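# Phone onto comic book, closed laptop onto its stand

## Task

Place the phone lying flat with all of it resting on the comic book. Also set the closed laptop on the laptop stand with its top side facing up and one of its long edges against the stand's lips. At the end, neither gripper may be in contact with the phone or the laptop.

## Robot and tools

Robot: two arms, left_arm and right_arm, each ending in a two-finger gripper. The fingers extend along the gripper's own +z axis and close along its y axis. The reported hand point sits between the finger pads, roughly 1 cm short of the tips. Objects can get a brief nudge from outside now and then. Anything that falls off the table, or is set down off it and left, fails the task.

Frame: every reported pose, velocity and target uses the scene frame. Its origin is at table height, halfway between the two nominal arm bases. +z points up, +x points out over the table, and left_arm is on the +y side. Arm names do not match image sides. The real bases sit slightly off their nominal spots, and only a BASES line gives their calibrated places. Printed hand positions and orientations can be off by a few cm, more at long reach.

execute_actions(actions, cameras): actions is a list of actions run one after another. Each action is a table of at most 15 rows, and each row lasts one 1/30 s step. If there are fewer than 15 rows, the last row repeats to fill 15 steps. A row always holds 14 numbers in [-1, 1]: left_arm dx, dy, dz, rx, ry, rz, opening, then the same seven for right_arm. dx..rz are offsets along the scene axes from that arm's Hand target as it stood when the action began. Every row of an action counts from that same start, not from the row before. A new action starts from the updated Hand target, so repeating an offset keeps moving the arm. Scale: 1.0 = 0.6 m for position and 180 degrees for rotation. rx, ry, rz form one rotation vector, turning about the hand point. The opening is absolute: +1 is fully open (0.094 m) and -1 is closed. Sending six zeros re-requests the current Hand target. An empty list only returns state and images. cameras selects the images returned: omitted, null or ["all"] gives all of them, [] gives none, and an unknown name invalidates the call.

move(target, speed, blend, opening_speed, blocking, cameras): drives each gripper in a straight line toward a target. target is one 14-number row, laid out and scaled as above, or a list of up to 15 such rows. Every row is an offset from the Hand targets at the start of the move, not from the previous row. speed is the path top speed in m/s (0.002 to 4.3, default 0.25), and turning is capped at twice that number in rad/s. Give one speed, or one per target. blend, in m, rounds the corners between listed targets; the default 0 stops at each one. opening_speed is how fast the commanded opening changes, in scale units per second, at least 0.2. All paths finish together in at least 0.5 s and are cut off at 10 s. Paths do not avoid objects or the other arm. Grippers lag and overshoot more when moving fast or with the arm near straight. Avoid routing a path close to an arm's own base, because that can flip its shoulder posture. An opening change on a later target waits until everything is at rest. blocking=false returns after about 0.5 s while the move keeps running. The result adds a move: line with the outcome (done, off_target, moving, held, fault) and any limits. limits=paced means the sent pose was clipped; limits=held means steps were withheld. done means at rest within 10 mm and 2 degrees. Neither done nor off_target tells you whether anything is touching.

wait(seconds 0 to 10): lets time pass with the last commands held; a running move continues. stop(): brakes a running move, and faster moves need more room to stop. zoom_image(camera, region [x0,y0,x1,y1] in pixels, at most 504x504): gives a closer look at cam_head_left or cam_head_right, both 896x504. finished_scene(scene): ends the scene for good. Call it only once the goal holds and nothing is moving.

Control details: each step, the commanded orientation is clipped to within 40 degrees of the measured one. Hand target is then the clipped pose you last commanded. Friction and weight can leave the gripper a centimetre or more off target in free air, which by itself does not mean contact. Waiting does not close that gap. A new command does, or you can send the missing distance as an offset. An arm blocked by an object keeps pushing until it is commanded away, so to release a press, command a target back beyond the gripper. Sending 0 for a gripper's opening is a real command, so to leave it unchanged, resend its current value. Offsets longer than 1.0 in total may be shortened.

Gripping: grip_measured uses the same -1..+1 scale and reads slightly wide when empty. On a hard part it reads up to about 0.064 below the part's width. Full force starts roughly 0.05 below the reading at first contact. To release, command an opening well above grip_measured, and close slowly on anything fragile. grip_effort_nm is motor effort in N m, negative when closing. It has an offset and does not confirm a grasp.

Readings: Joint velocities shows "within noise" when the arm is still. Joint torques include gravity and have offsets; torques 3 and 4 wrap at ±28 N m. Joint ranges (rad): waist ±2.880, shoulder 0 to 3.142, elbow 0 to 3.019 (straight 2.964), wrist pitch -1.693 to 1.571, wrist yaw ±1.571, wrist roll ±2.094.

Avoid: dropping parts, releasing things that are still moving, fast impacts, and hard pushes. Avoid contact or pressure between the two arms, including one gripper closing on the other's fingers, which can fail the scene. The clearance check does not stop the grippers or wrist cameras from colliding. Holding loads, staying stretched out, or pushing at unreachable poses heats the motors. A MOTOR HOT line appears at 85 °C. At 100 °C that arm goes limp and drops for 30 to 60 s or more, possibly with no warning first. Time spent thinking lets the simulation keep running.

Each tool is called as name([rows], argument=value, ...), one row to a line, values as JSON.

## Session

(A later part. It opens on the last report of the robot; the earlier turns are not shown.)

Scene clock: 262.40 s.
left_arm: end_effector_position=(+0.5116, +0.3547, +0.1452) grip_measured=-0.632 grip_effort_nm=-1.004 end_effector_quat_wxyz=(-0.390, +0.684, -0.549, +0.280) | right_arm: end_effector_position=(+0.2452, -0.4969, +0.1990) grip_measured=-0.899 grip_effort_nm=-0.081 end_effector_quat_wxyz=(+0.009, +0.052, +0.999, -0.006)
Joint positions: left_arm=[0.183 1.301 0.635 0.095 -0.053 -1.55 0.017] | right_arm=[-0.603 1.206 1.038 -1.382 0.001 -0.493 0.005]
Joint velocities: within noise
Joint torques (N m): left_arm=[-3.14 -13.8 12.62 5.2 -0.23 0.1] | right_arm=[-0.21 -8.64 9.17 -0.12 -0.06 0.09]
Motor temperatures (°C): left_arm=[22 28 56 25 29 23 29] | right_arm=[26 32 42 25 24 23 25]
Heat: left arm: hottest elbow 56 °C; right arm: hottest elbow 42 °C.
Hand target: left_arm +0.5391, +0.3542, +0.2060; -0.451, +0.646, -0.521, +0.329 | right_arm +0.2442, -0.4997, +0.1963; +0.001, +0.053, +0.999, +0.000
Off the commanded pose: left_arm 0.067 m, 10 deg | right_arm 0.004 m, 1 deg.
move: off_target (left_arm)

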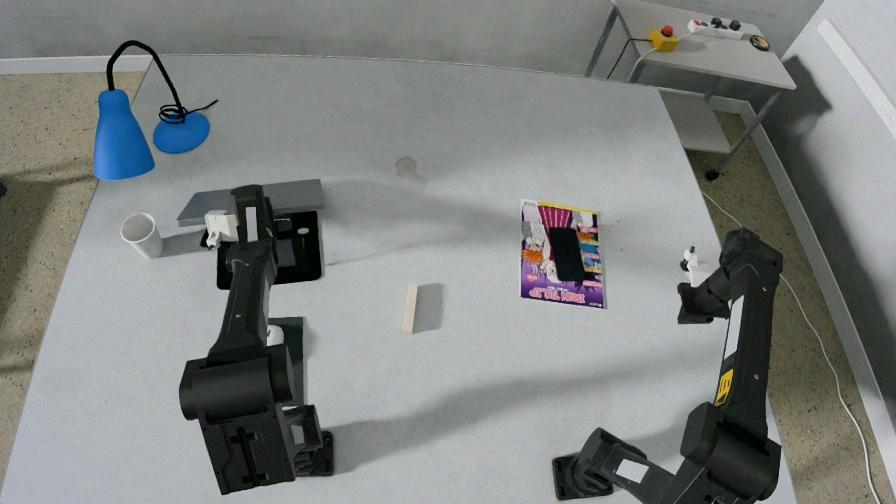

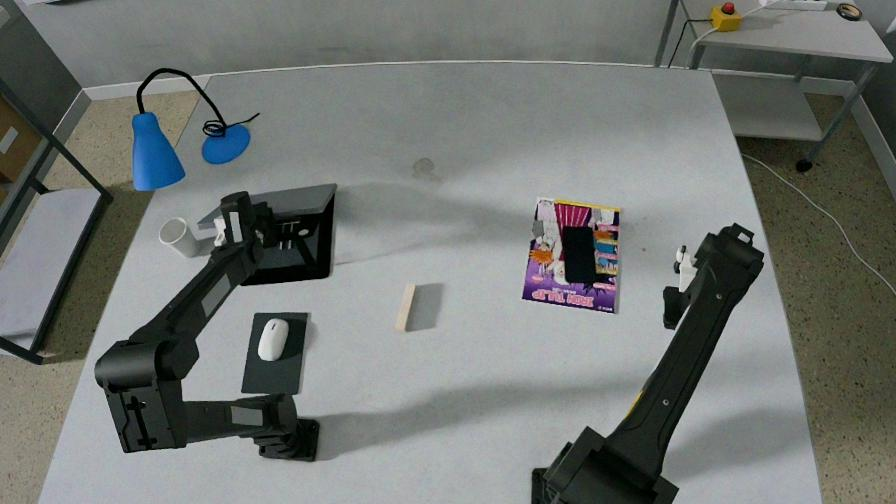

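move(target=[-0.04,0,-0.035,0,0.02,0.0,-0.95,0,0,0,0,0,0,-0.9], speed=0.06)

zoom_image(camera="cam_head_left", region=[130, 120, 350, 300])

zoom_image(camera="cam_head_right", region=[130, 120, 350, 300])

Scene clock: 267.80 s.
left_arm: end_effector_position=(+0.5096, +0.3543, +0.1429) grip_measured=-0.632 grip_effort_nm=-1.009 end_effector_quat_wxyz=(-0.390, +0.685, -0.549, +0.279) | right_arm: end_effector_position=(+0.2452, -0.4969, +0.1990) grip_measured=-0.899 grip_effort_nm=-0.085 end_effector_quat_wxyz=(+0.009, +0.052, +0.999, -0.006)
Joint positions: left_arm=[0.183 1.3 0.629 0.099 -0.053 -1.55 0.017] | right_arm=[-0.603 1.206 1.038 -1.382 0.001 -0.493 0.005]
Joint velocities: within noise
Joint torques (N m): left_arm=[-1.44 -15.56 9.14 3.99 -0.2 0.21] | right_arm=[-0.21 -8.7 9.2 -0.17 -0.07 0.09]
Motor temperatures (°C): left_arm=[22 28 55 25 29 23 29] | right_arm=[26 32 42 25 24 23 25]
Heat: left arm: hottest elbow 55 °C; right arm: hottest elbow 42 °C.
Hand target: left_arm +0.5151, +0.3542, +0.1850; -0.434, +0.656, -0.535, +0.309 | right_arm +0.2442, -0.4997, +0.1963; +0.001, +0.053, +0.999, +0.000
Off the commanded pose: left_arm 0.042 m, 7 deg | right_arm 0.004 m, 1 deg.
move: off_target (left_arm)

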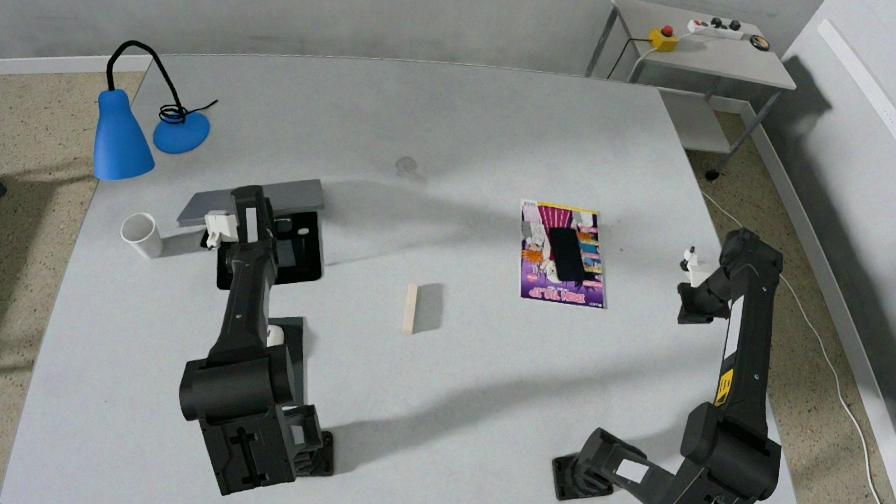

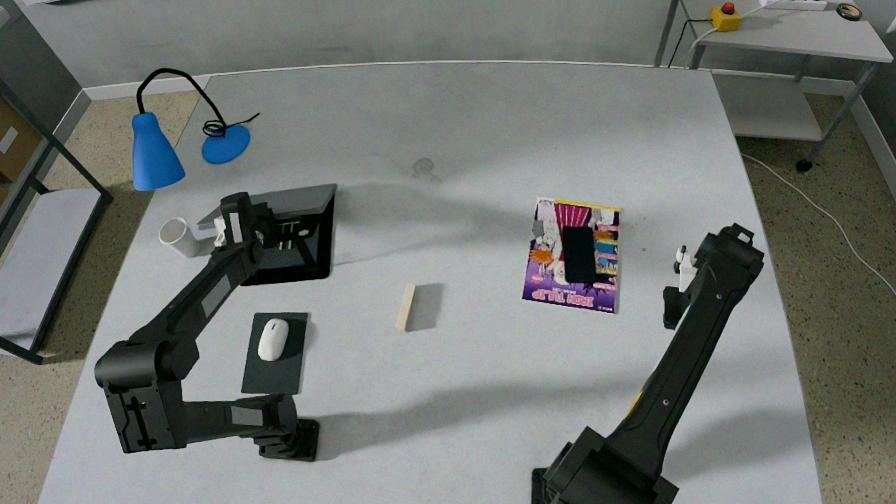

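Scaled by 2.291.

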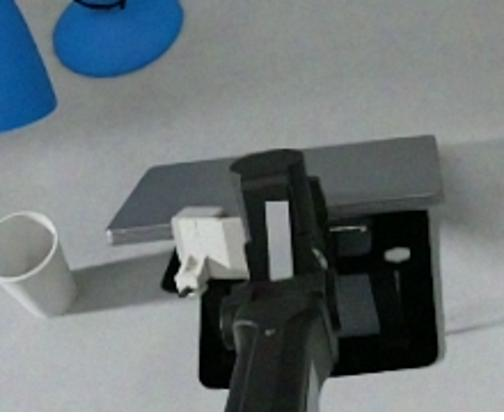

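Scaled by 2.291.

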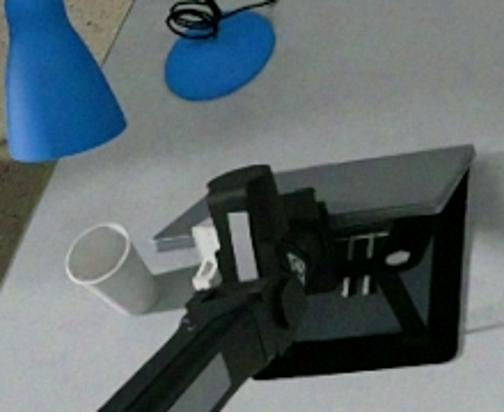

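move(target=[0.0,0,-0.045,0,-0.02,0.0,-0.95,0,0,0,0,0,0,-0.9], speed=0.06)

zoom_image(camera="cam_head_left", region=[130, 120, 350, 300])

zoom_image(camera="cam_head_right", region=[130, 120, 350, 300])

Scene clock: 274.03 s.
left_arm: end_effector_position=(+0.5095, +0.3534, +0.1527) grip_measured=-0.632 grip_effort_nm=-1.009 end_effector_quat_wxyz=(-0.433, +0.659, -0.527, +0.317) | right_arm: end_effector_position=(+0.2452, -0.4969, +0.1990) grip_measured=-0.899 grip_effort_nm=-0.085 end_effector_quat_wxyz=(+0.009, +0.052, +0.999, -0.006)
Joint positions: left_arm=[0.183 1.3 0.563 0.299 -0.048 -1.55 0.017] | right_arm=[-0.603 1.206 1.038 -1.382 0.001 -0.493 0.005]
Joint velocities: within noise
Joint torques (N m): left_arm=[-1.96 -8.41 8.46 4.23 -0.08 0.15] | right_arm=[-0.09 -8.64 9.2 -0.14 -0.07 0.08]
Motor temperatures (°C): left_arm=[22 28 53 25 29 23 29] | right_arm=[26 32 42 25 24 23 25]
Heat: left arm: hottest elbow 53 °C; right arm: hottest elbow 42 °C.
Hand target: left_arm +0.5152, +0.3542, +0.1581; -0.451, +0.646, -0.521, +0.329 | right_arm +0.2442, -0.4997, +0.1963; +0.001, +0.053, +0.999, +0.000
Off the commanded pose: left_arm 0.008 m, 3 deg | right_arm 0.004 m, 1 deg.
move: off_target (left_arm)

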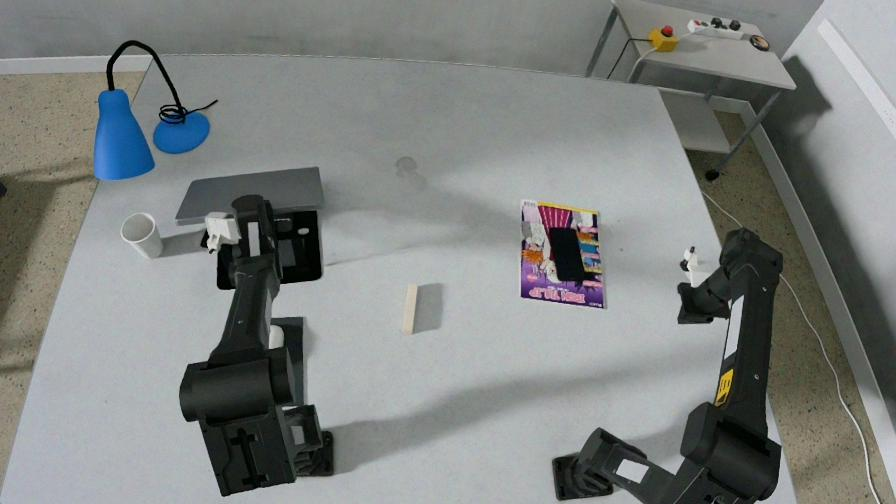

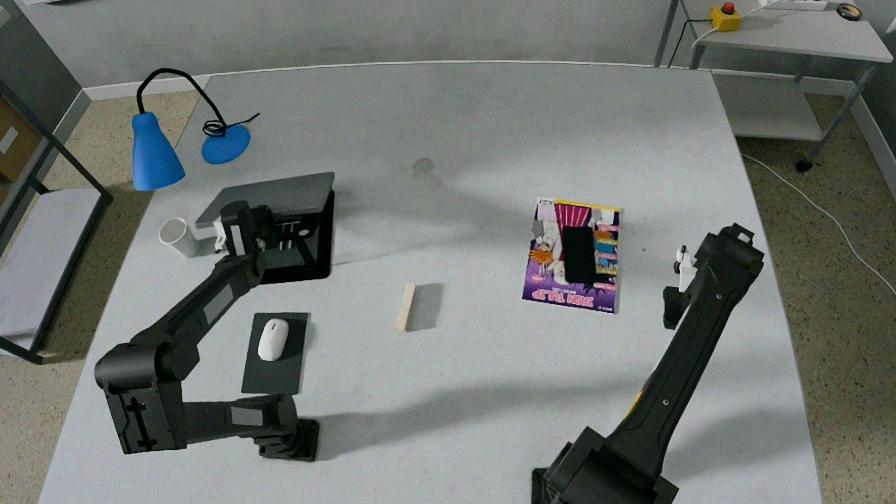

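Scaled by 2.291.

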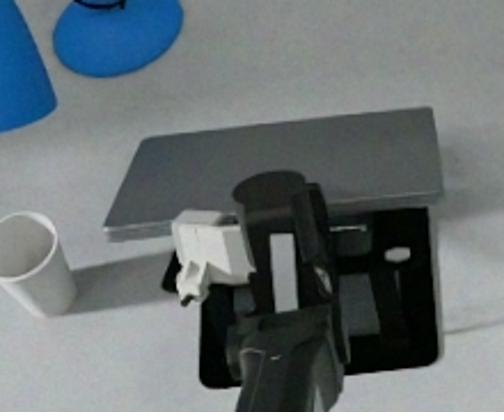

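Scaled by 2.291.

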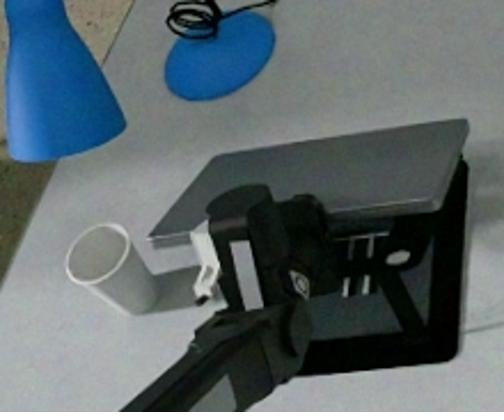

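move(target=[0.025,0,0.18,0,0.01,0.0,-0.95,0,0,0,0,0,0,-0.9], speed=0.12)

zoom_image(camera="cam_head_left", region=[130, 120, 350, 300])

zoom_image(camera="cam_head_right", region=[130, 120, 350, 300])

Scene clock: 282.27 s.
left_arm: end_effector_position=(+0.4782, +0.3481, +0.1489) grip_measured=-0.634 grip_effort_nm=-1.009 end_effector_quat_wxyz=(-0.361, +0.699, -0.563, +0.253) | right_arm: end_effector_position=(+0.2452, -0.4969, +0.1990) grip_measured=-0.899 grip_effort_nm=-0.076 end_effector_quat_wxyz=(+0.009, +0.052, +0.999, -0.006)
Joint positions: left_arm=[0.183 1.193 0.617 -0.084 -0.056 -1.547 0.017] | right_arm=[-0.603 1.206 1.038 -1.382 0.001 -0.493 0.005]
Joint velocities: within noise
Joint torques (N m): left_arm=[-1.61 -16.38 22.34 2.71 -0.18 0.14] | right_arm=[-0.15 -8.7 9.17 -0.16 -0.06 0.09]
Motor temperatures (°C): left_arm=[22 28 51 25 29 23 29] | right_arm=[26 32 42 25 24 23 25]
Heat: left arm: hottest elbow 51 °C; right arm: hottest elbow 42 °C.
Hand target: left_arm +0.5301, +0.3542, +0.2659; -0.442, +0.651, -0.528, +0.319 | right_arm +0.2442, -0.4997, +0.1963; +0.001, +0.053, +0.999, +0.000
Off the commanded pose: left_arm 0.128 m, 14 deg | right_arm 0.004 m, 1 deg.
move: off_target (left_arm)

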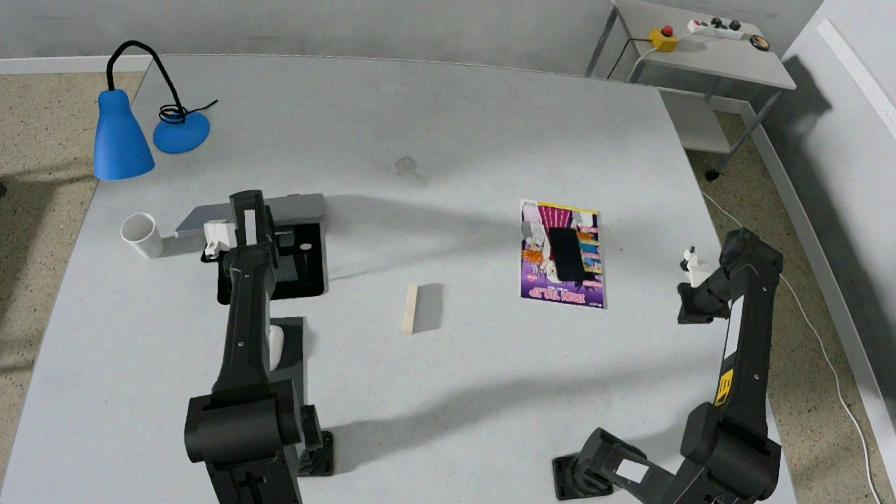

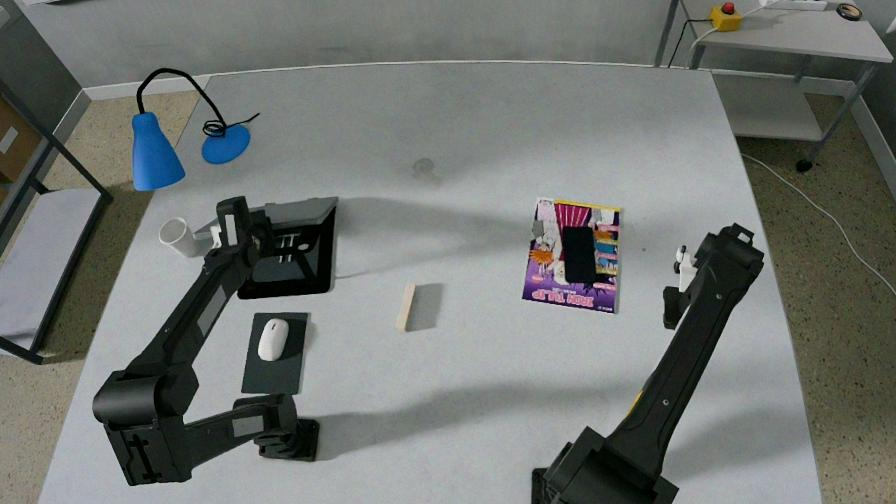

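Scaled by 2.291.

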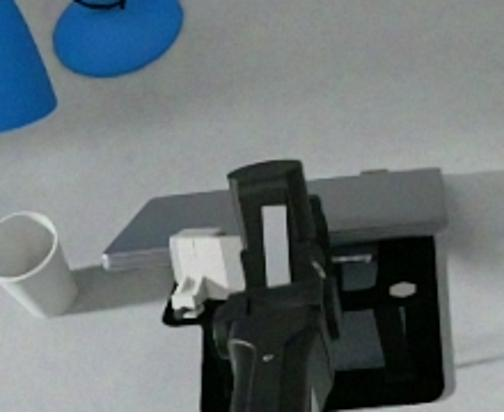

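Scaled by 2.291.

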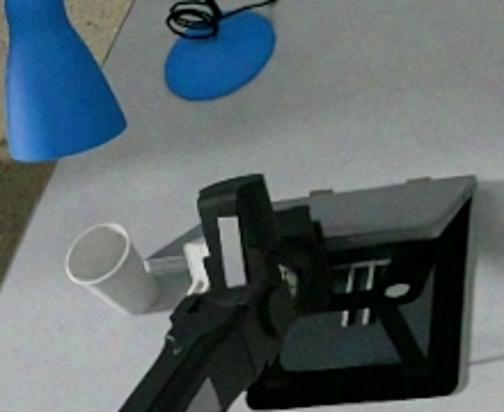

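move(target=[-0.01,0,-0.04,0,0.01,0.0,-0.95,0,0,0,0,0,0,-0.9], speed=0.08)

zoom_image(camera="cam_head_left", region=[130, 120, 350, 300])

zoom_image(camera="cam_head_right", region=[130, 120, 350, 300])

Scene clock: 288.43 s.
left_arm: end_effector_position=(+0.4766, +0.3478, +0.1510) grip_measured=-0.634 grip_effort_nm=-1.009 end_effector_quat_wxyz=(-0.361, +0.699, -0.564, +0.252) | right_arm: end_effector_position=(+0.2452, -0.4969, +0.1990) grip_measured=-0.899 grip_effort_nm=-0.085 end_effector_quat_wxyz=(+0.009, +0.052, +0.999, -0.006)
Joint positions: left_arm=[0.183 1.184 0.617 -0.094 -0.056 -1.545 0.017] | right_arm=[-0.603 1.206 1.038 -1.382 0.001 -0.493 0.005]
Joint velocities: within noise
Joint torques (N m): left_arm=[-1.32 -13.16 19.64 3.51 -0.25 0.23] | right_arm=[-0.15 -8.7 9.18 -0.14 -0.06 0.09]
Motor temperatures (°C): left_arm=[22 27 54 25 29 23 29] | right_arm=[26 32 42 25 24 23 25]
Heat: left arm: hottest elbow 54 °C; right arm: hottest elbow 42 °C.
Hand target: left_arm +0.5241, +0.3542, +0.2419; -0.434, +0.656, -0.535, +0.308 | right_arm +0.2442, -0.4997, +0.1963; +0.001, +0.053, +0.999, +0.000
Off the commanded pose: left_arm 0.103 m, 12 deg | right_arm 0.004 m, 1 deg.
move: off_target (left_arm)

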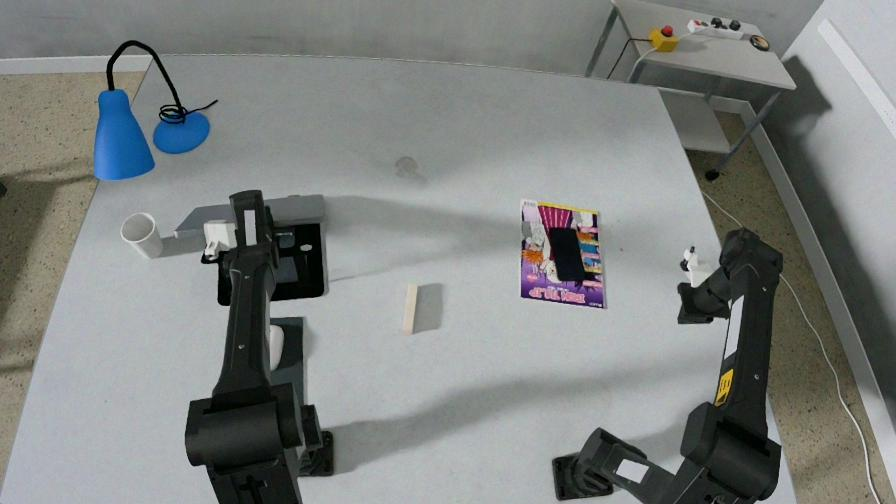

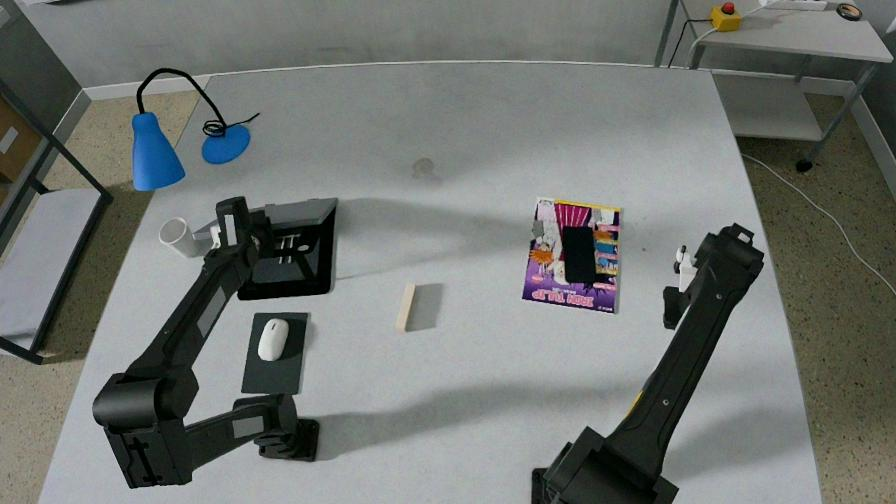

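Scaled by 2.291.

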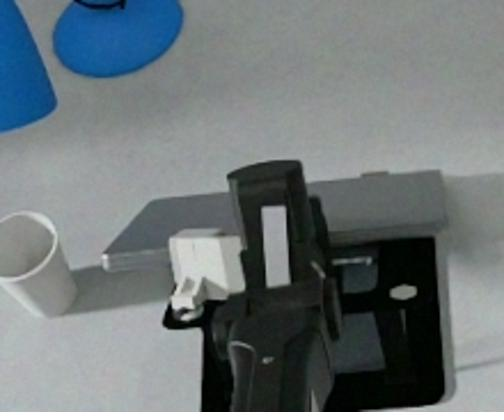

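Scaled by 2.291.

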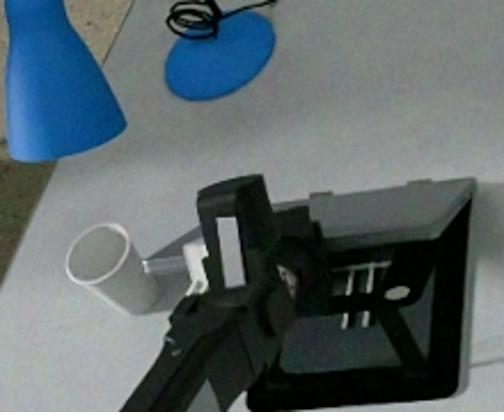

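move(target=[0.02,0,-0.01,0,0,0.0,-0.95,0,0,0,0,0,0,-0.9], speed=0.06, cameras=[])

move(target=[0,0,0,0,0,0.0,-0.45,0,0,0,0,0,0,-0.9], opening_speed=0.2)

zoom_image(camera="cam_head_left", region=[130, 120, 350, 300])

zoom_image(camera="cam_head_right", region=[130, 120, 350, 300])

Scene clock: 298.37 s.
left_arm: end_effector_position=(+0.4785, +0.3481, +0.1479) grip_measured=-0.634 grip_effort_nm=-1.004 end_effector_quat_wxyz=(-0.361, +0.699, -0.564, +0.250) | right_arm: end_effector_position=(+0.2452, -0.4969, +0.1990) grip_measured=-0.899 grip_effort_nm=-0.081 end_effector_quat_wxyz=(+0.009, +0.052, +0.999, -0.006)
Joint positions: left_arm=[0.181 1.196 0.617 -0.083 -0.061 -1.545 0.017] | right_arm=[-0.603 1.206 1.038 -1.382 0.001 -0.493 0.005]
Joint velocities: within noise
Joint torques (N m): left_arm=[-2.14 -11.75 20.57 4 -0.26 0.12] | right_arm=[-0.09 -8.64 9.17 -0.16 -0.06 0.09]
Motor temperatures (°C): left_arm=[22 27 56 25 29 23 29] | right_arm=[26 32 43 25 24 23 25]
Heat: left arm: hottest elbow 56 °C; right arm: hottest elbow 43 °C.
Hand target: left_arm +0.5362, +0.3542, +0.2359; -0.434, +0.656, -0.535, +0.308 | right_arm +0.2442, -0.4997, +0.1963; +0.001, +0.053, +0.999, +0.000
Off the commanded pose: left_arm 0.105 m, 12 deg | right_arm 0.004 m, 1 deg.
move: off_target (left_arm)
No camera images: "cameras" was empty.

Scene clock: 301.13 s.
left_arm: end_effector_position=(+0.4789, +0.3497, +0.1486) grip_measured=-0.452 grip_effort_nm=0.081 end_effector_quat_wxyz=(-0.366, +0.699, -0.563, +0.248) | right_arm: end_effector_position=(+0.2452, -0.4969, +0.1990) grip_measured=-0.899 grip_effort_nm=-0.081 end_effector_quat_wxyz=(+0.009, +0.052, +0.999, -0.006)
Joint positions: left_arm=[0.18 1.197 0.617 -0.078 -0.07 -1.542 0.026] | right_arm=[-0.603 1.206 1.038 -1.382 0.001 -0.493 0.005]
Joint velocities: within noise
Joint torques (N m): left_arm=[-2.43 -11.58 21 3.77 0.14 0.1] | right_arm=[-0.21 -8.64 9.18 -0.14 -0.06 0.09]
Motor temperatures (°C): left_arm=[22 27 56 25 29 23 29] | right_arm=[26 32 43 25 24 23 25]
Heat: left arm: hottest elbow 56 °C; right arm: hottest elbow 43 °C.
Hand target: left_arm +0.5361, +0.3542, +0.2359; -0.434, +0.656, -0.535, +0.308 | right_arm +0.2442, -0.4997, +0.1963; +0.001, +0.053, +0.999, +0.000
Off the commanded pose: left_arm 0.105 m, 12 deg | right_arm 0.004 m, 1 deg.
move: off_target (left_arm)

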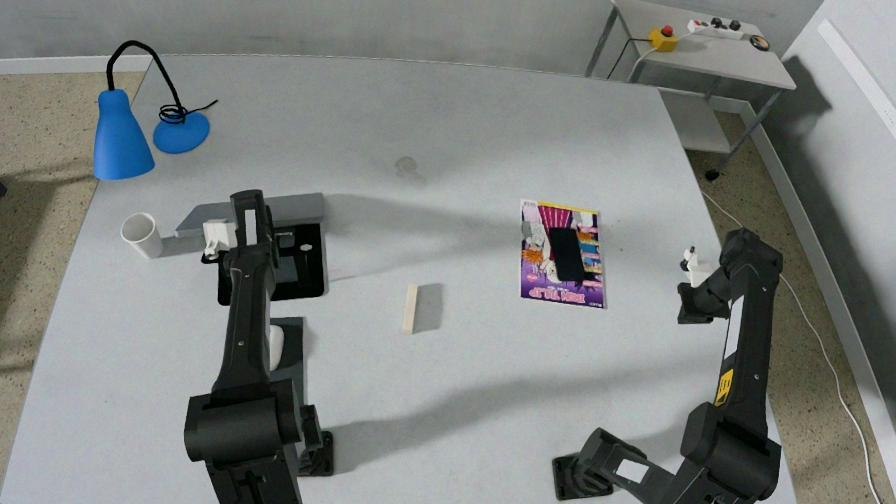

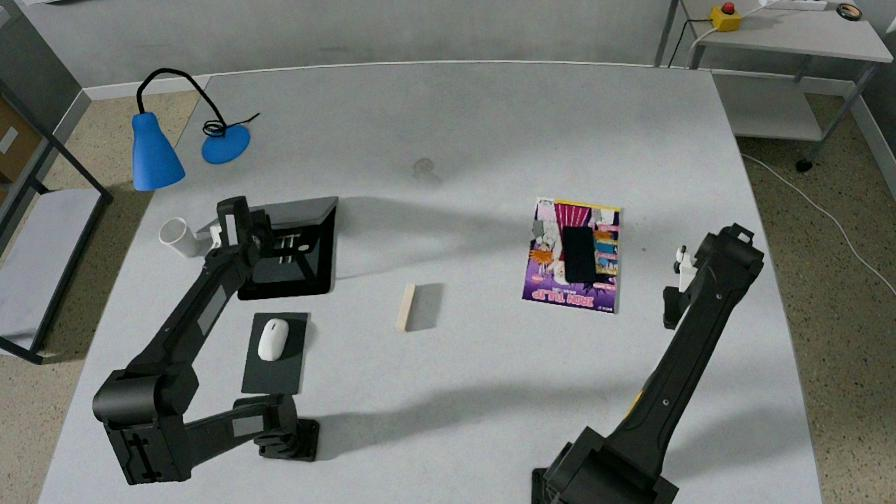

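Scaled by 2.291.

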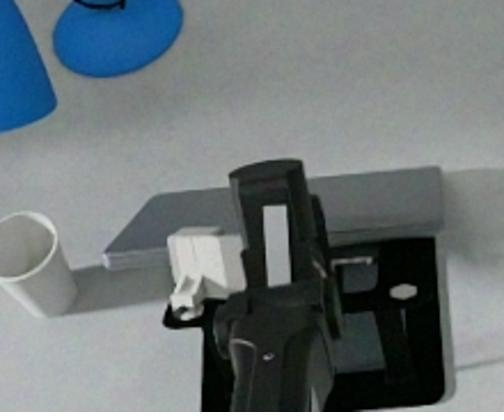

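Scaled by 2.291.

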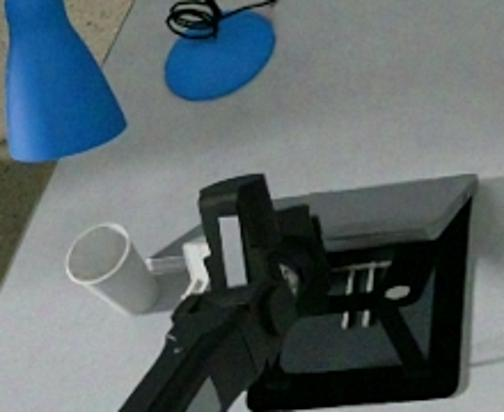

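move([
  [-0.03,0,-0.03,0,-0.02,0.0,-0.45,0,0,0,0,0,0,-0.9],
  [-0.08,-0.01,-0.03,0,-0.03,0.0,-0.45,0,0,0,0,0,0,-0.9],
], speed=0.06)

zoom_image(camera="cam_head_left", region=[130, 120, 350, 300])

zoom_image(camera="cam_head_right", region=[130, 120, 350, 300])

Scene clock: 307.83 s.
left_arm: end_effector_position=(+0.4742, +0.3460, +0.1617) grip_measured=-0.450 grip_effort_nm=-0.007 end_effector_quat_wxyz=(-0.411, +0.671, -0.542, +0.295) | right_arm: end_effector_position=(+0.2452, -0.4969, +0.1990) grip_measured=-0.899 grip_effort_nm=-0.081 end_effector_quat_wxyz=(+0.009, +0.052, +0.999, -0.006)
Joint positions: left_arm=[0.183 1.153 0.532 0.11 -0.049 -1.542 0.026] | right_arm=[-0.603 1.206 1.038 -1.382 0.001 -0.493 0.005]
Joint velocities: within noise
Joint torques (N m): left_arm=[-1.08 -13.27 12.46 3.96 0.17 0.02] | right_arm=[-0.15 -8.7 9.17 -0.16 -0.06 0.09]
Motor temperatures (°C): left_arm=[22 27 57 25 29 23 29] | right_arm=[26 32 43 25 24 23 25]
Heat: left arm: hottest elbow 57 °C; right arm: hottest elbow 43 °C.
Hand target: left_arm +0.4881, +0.3482, +0.2179; -0.459, +0.641, -0.514, +0.339 | right_arm +0.2442, -0.4997, +0.1963; +0.001, +0.053, +0.999, +0.000
Off the commanded pose: left_arm 0.058 m, 9 deg | right_arm 0.004 m, 1 deg.
move: off_target (left_arm)

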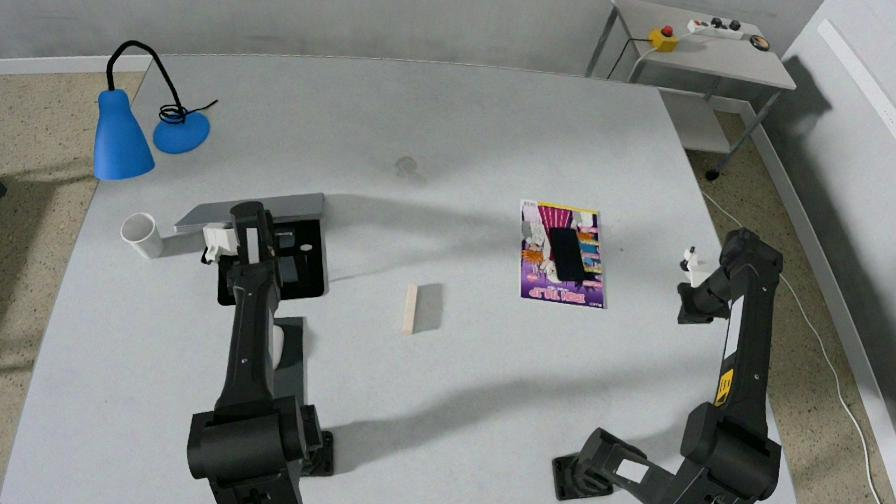

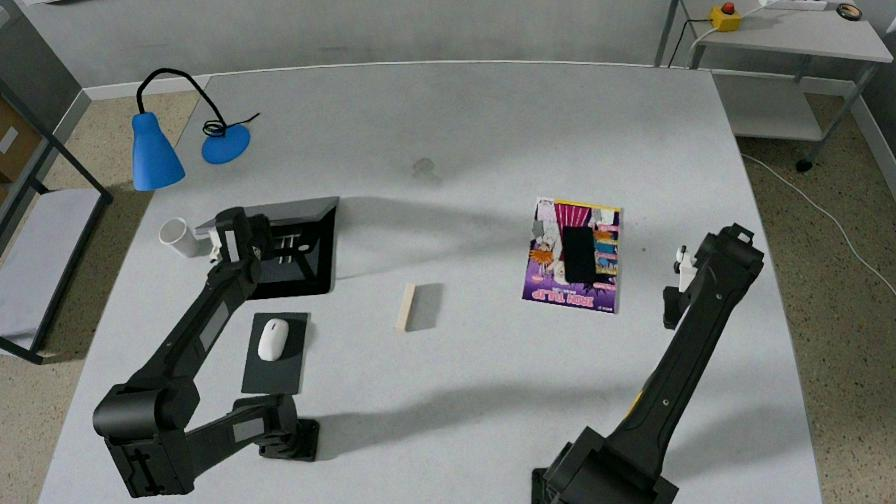

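Scaled by 2.291.

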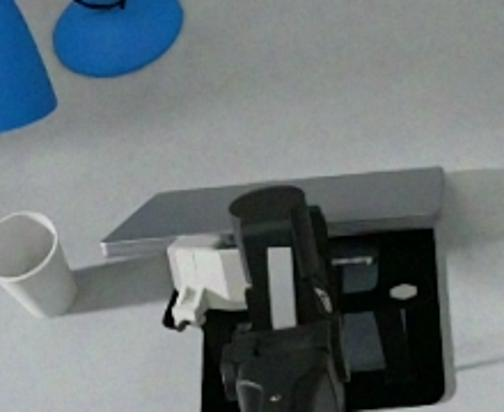

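Scaled by 2.291.

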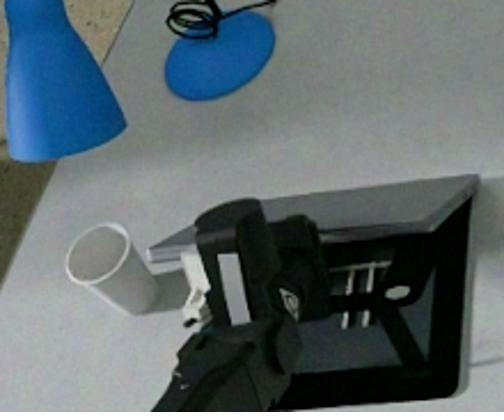

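move([
  [-0.04,0,-0.06,0,0,0.0,-0.45,0,0,0,0,0,0,-0.9],
  [-0.08,0,-0.08,0,0,0.0,-0.45,0,0,0,0,0,0,-0.9],
], speed=0.06)

zoom_image(camera="cam_head_left", region=[130, 120, 350, 300])

zoom_image(camera="cam_head_right", region=[130, 120, 350, 300])

Scene clock: 312.77 s.
left_arm: end_effector_position=(+0.4424, +0.3429, +0.1640) grip_measured=-0.449 grip_effort_nm=-0.012 end_effector_quat_wxyz=(-0.447, +0.645, -0.520, +0.337) | right_arm: end_effector_position=(+0.2452, -0.4969, +0.1990) grip_measured=-0.899 grip_effort_nm=-0.076 end_effector_quat_wxyz=(+0.009, +0.052, +0.999, -0.006)
Joint positions: left_arm=[0.207 1.063 0.389 0.292 -0.011 -1.543 0.026] | right_arm=[-0.603 1.206 1.038 -1.382 0.001 -0.493 0.005]
Joint velocities: within noise
Joint torques (N m): left_arm=[-0.62 -7.36 8.85 2.37 0.03 0.15] | right_arm=[-0.21 -8.64 9.2 -0.16 -0.06 0.09]
Motor temperatures (°C): left_arm=[22 27 55 25 29 23 29] | right_arm=[26 32 43 25 24 23 25]
Heat: left arm: hottest elbow 55 °C; right arm: hottest elbow 43 °C.
Hand target: left_arm +0.4401, +0.3482, +0.1699; -0.459, +0.641, -0.514, +0.339 | right_arm +0.2442, -0.4997, +0.1963; +0.001, +0.053, +0.999, +0.000
Off the commanded pose: left_arm 0.008 m, 2 deg | right_arm 0.004 m, 1 deg.
move: done

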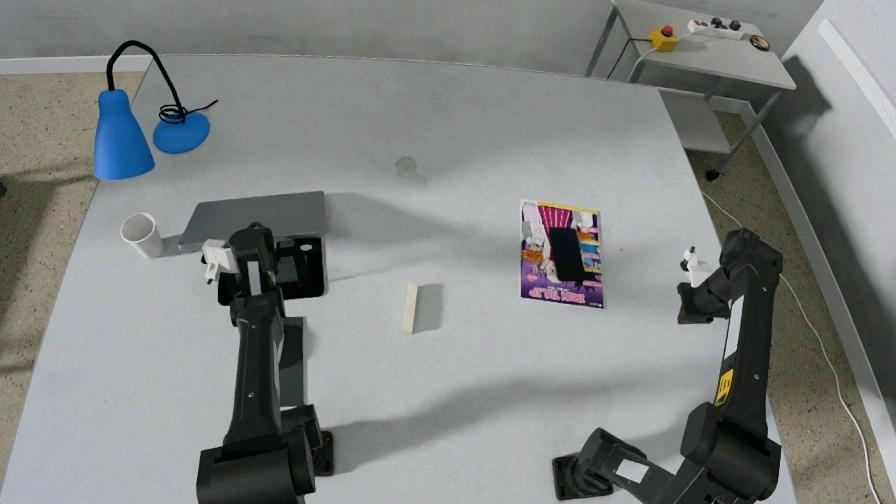

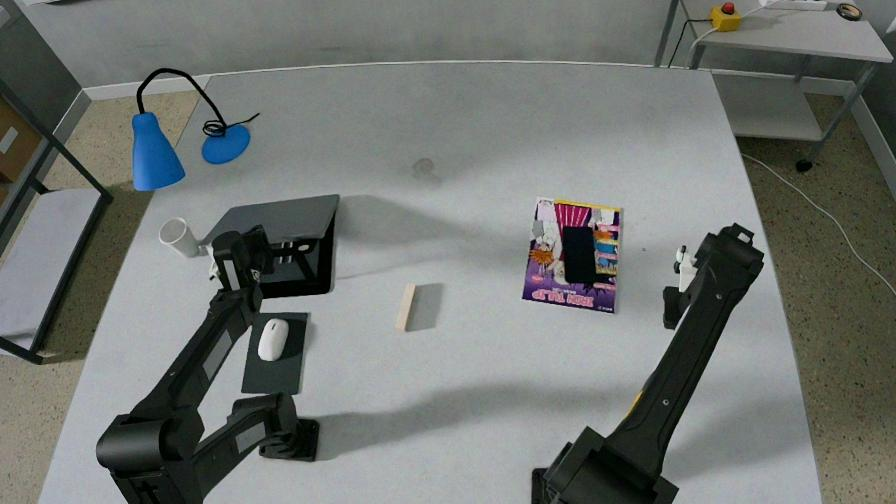

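Scaled by 2.291.

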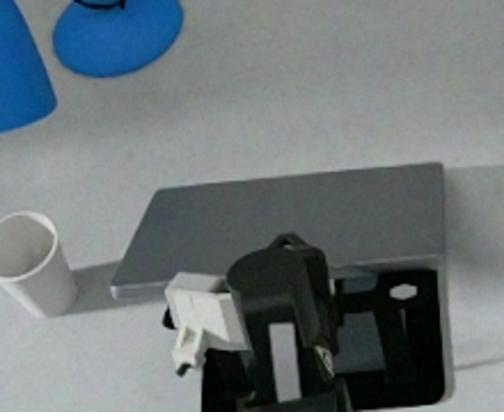

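Scaled by 2.291.

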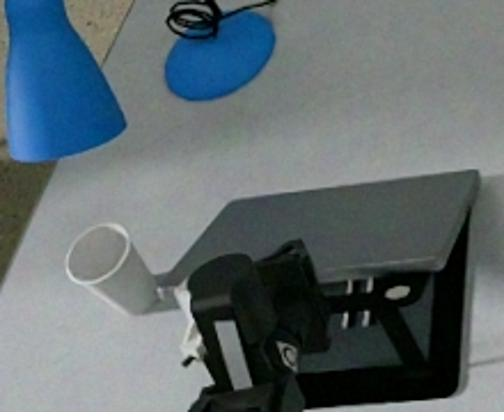

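move([
  [-0.14,0,0.03,0,0,0.0,-0.45,0,0,0,0,0,0,-0.9],
  [-0.25,0,0.3,0,0.0,0.0,-0.45,0,0,0,0,0,0,-0.9],
], speed=[0.08,0.2])

zoom_image(camera="cam_head_left", region=[150, 170, 350, 330])

zoom_image(camera="cam_head_right", region=[150, 170, 350, 330])

Scene clock: 318.90 s.
left_arm: end_effector_position=(+0.2912, +0.3443, +0.3060) grip_measured=-0.449 grip_effort_nm=-0.007 end_effector_quat_wxyz=(-0.429, +0.658, -0.522, +0.333) | right_arm: end_effector_position=(+0.2452, -0.4969, +0.1990) grip_measured=-0.899 grip_effort_nm=-0.081 end_effector_quat_wxyz=(+0.009, +0.052, +0.999, -0.006)
Joint positions: left_arm=[0.511 0.338 0.57 -0.672 0.273 -1.435 0.026] | right_arm=[-0.603 1.206 1.038 -1.382 0.001 -0.493 0.005]
Joint velocities: within noise
Joint torques (N m): left_arm=[-0.09 0.67 18.37 1.51 0.17 0.17] | right_arm=[-0.15 -8.7 9.18 -0.16 -0.06 0.09]
Motor temperatures (°C): left_arm=[22 27 53 25 28 23 29] | right_arm=[26 32 43 25 24 23 25]
Heat: left arm: hottest elbow 53 °C; right arm: hottest elbow 43 °C.
Hand target: left_arm +0.2901, +0.3482, +0.3499; -0.459, +0.641, -0.514, +0.339 | right_arm +0.2442, -0.4997, +0.1963; +0.001, +0.053, +0.999, +0.000
Off the commanded pose: left_arm 0.044 m, 4 deg | right_arm 0.004 m, 1 deg.
move: off_target (left_arm)

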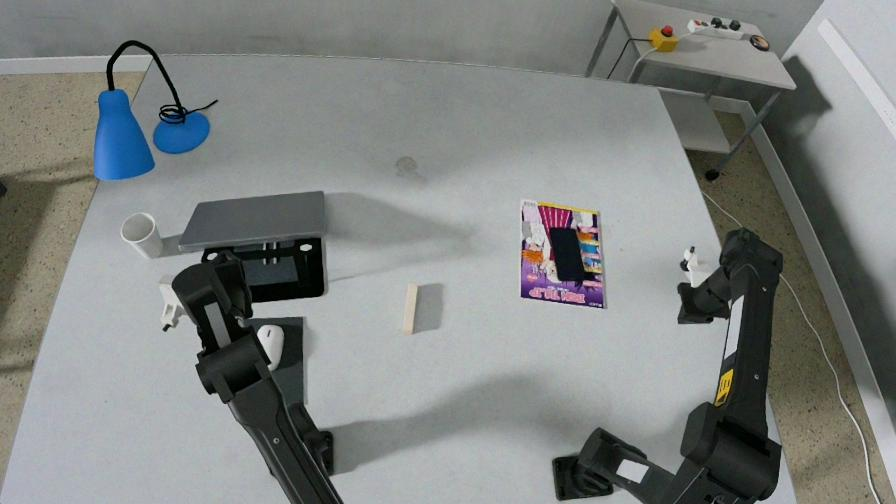

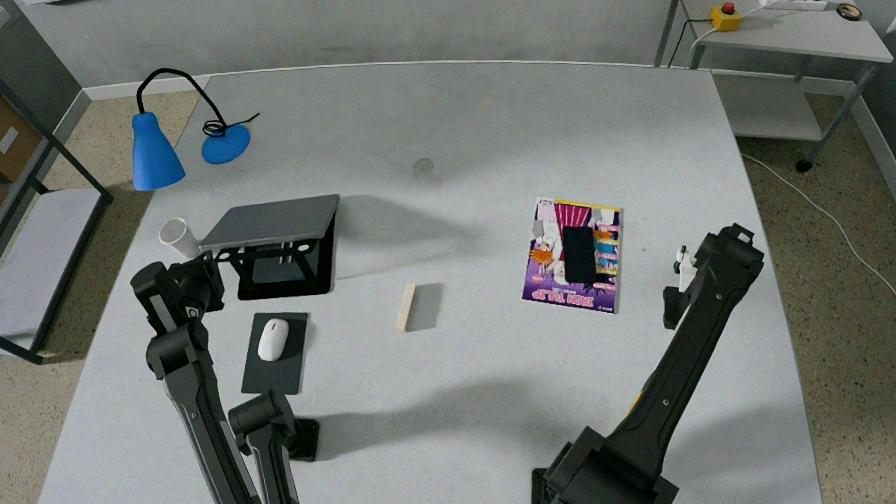

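Scaled by 2.520.

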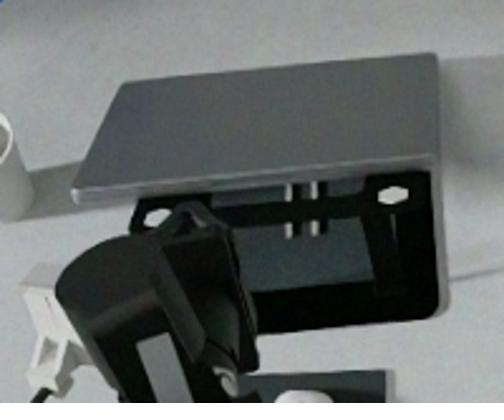

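Scaled by 2.520.

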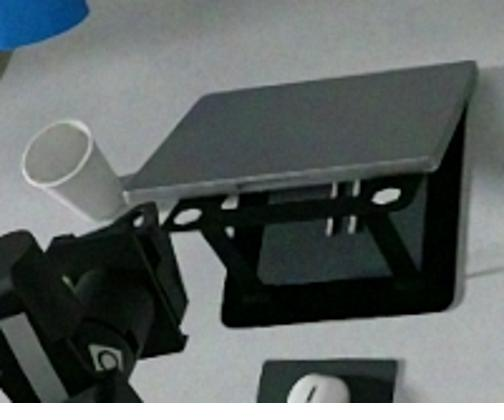

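move([
  [0,0.065,-0.12,-0.054,0.382,0,-1,0,0,0,0,0,0,-0.9],
  [0,0.065,-0.325,-0.054,0.382,0,-1,0,0,0,0,0,0,-0.9],
], speed=0.25)

zoom_image(camera="cam_head_left", region=[150, 170, 350, 330])

zoom_image(camera="cam_head_right", region=[150, 170, 350, 330])

Scene clock: 337.50 s.
left_arm: end_effector_position=(+0.2874, +0.3900, +0.1590) grip_measured=-0.981 grip_effort_nm=-0.999 end_effector_quat_wxyz=(-0.035, +0.759, -0.649, -0.040) | right_arm: end_effector_position=(+0.2452, -0.4969, +0.1990) grip_measured=-0.899 grip_effort_nm=-0.076 end_effector_quat_wxyz=(+0.009, +0.052, +0.999, -0.006)
Joint positions: left_arm=[0.434 1.12 0.862 -1.28 -0.102 -1.262 0.001] | right_arm=[-0.603 1.206 1.038 -1.382 0.001 -0.493 0.005]
Joint velocities: within noise
Joint torques (N m): left_arm=[-2.84 -7.47 9.22 0.87 -0.23 0.01] | right_arm=[-0.09 -8.64 9.16 -0.14 -0.07 0.09]
Motor temperatures (°C): left_arm=[22 26 51 24 28 23 29] | right_arm=[26 32 43 25 24 23 25]
Heat: left arm: hottest elbow 51 °C; right arm: hottest elbow 43 °C.
Hand target: left_arm +0.2901, +0.3871, +0.1549; -0.036, +0.754, -0.654, -0.042 | right_arm +0.2442, -0.4997, +0.1963; +0.001, +0.053, +0.999, +0.000
Off the commanded pose: left_arm 0.006 m, 1 deg | right_arm 0.004 m, 1 deg.
move: done

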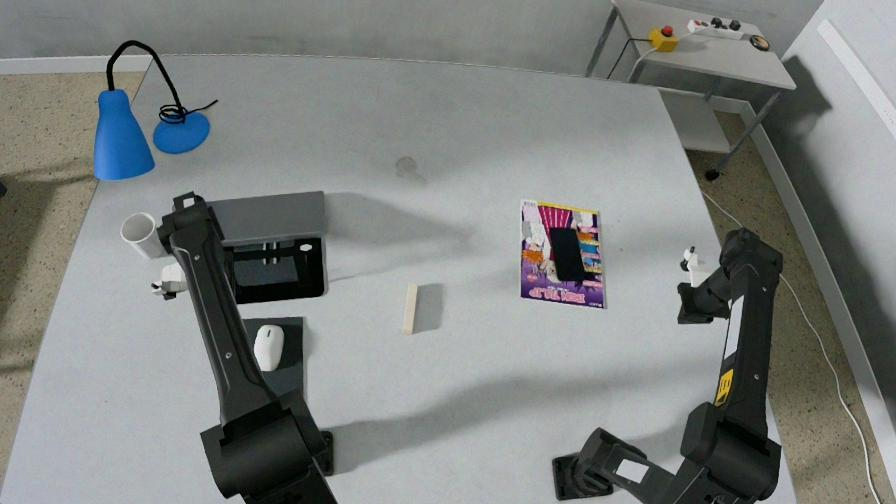

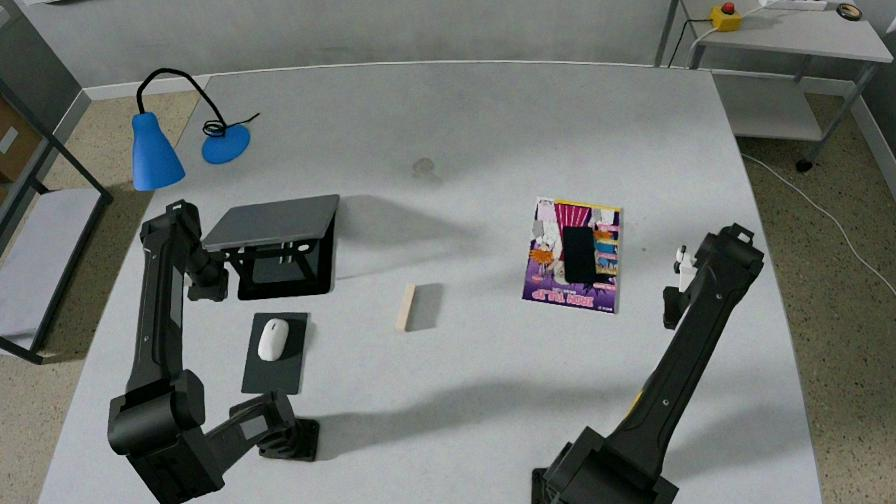

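Scaled by 2.520.

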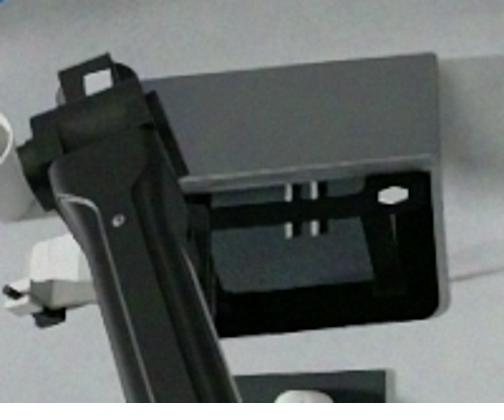

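Scaled by 2.520.

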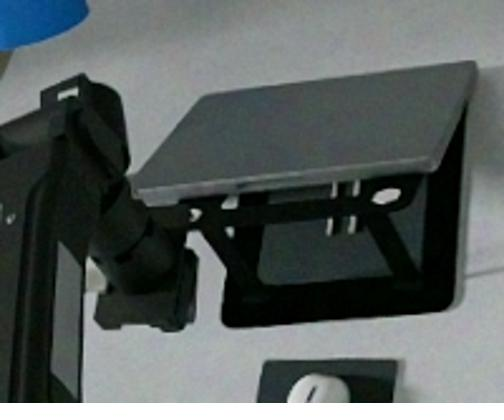

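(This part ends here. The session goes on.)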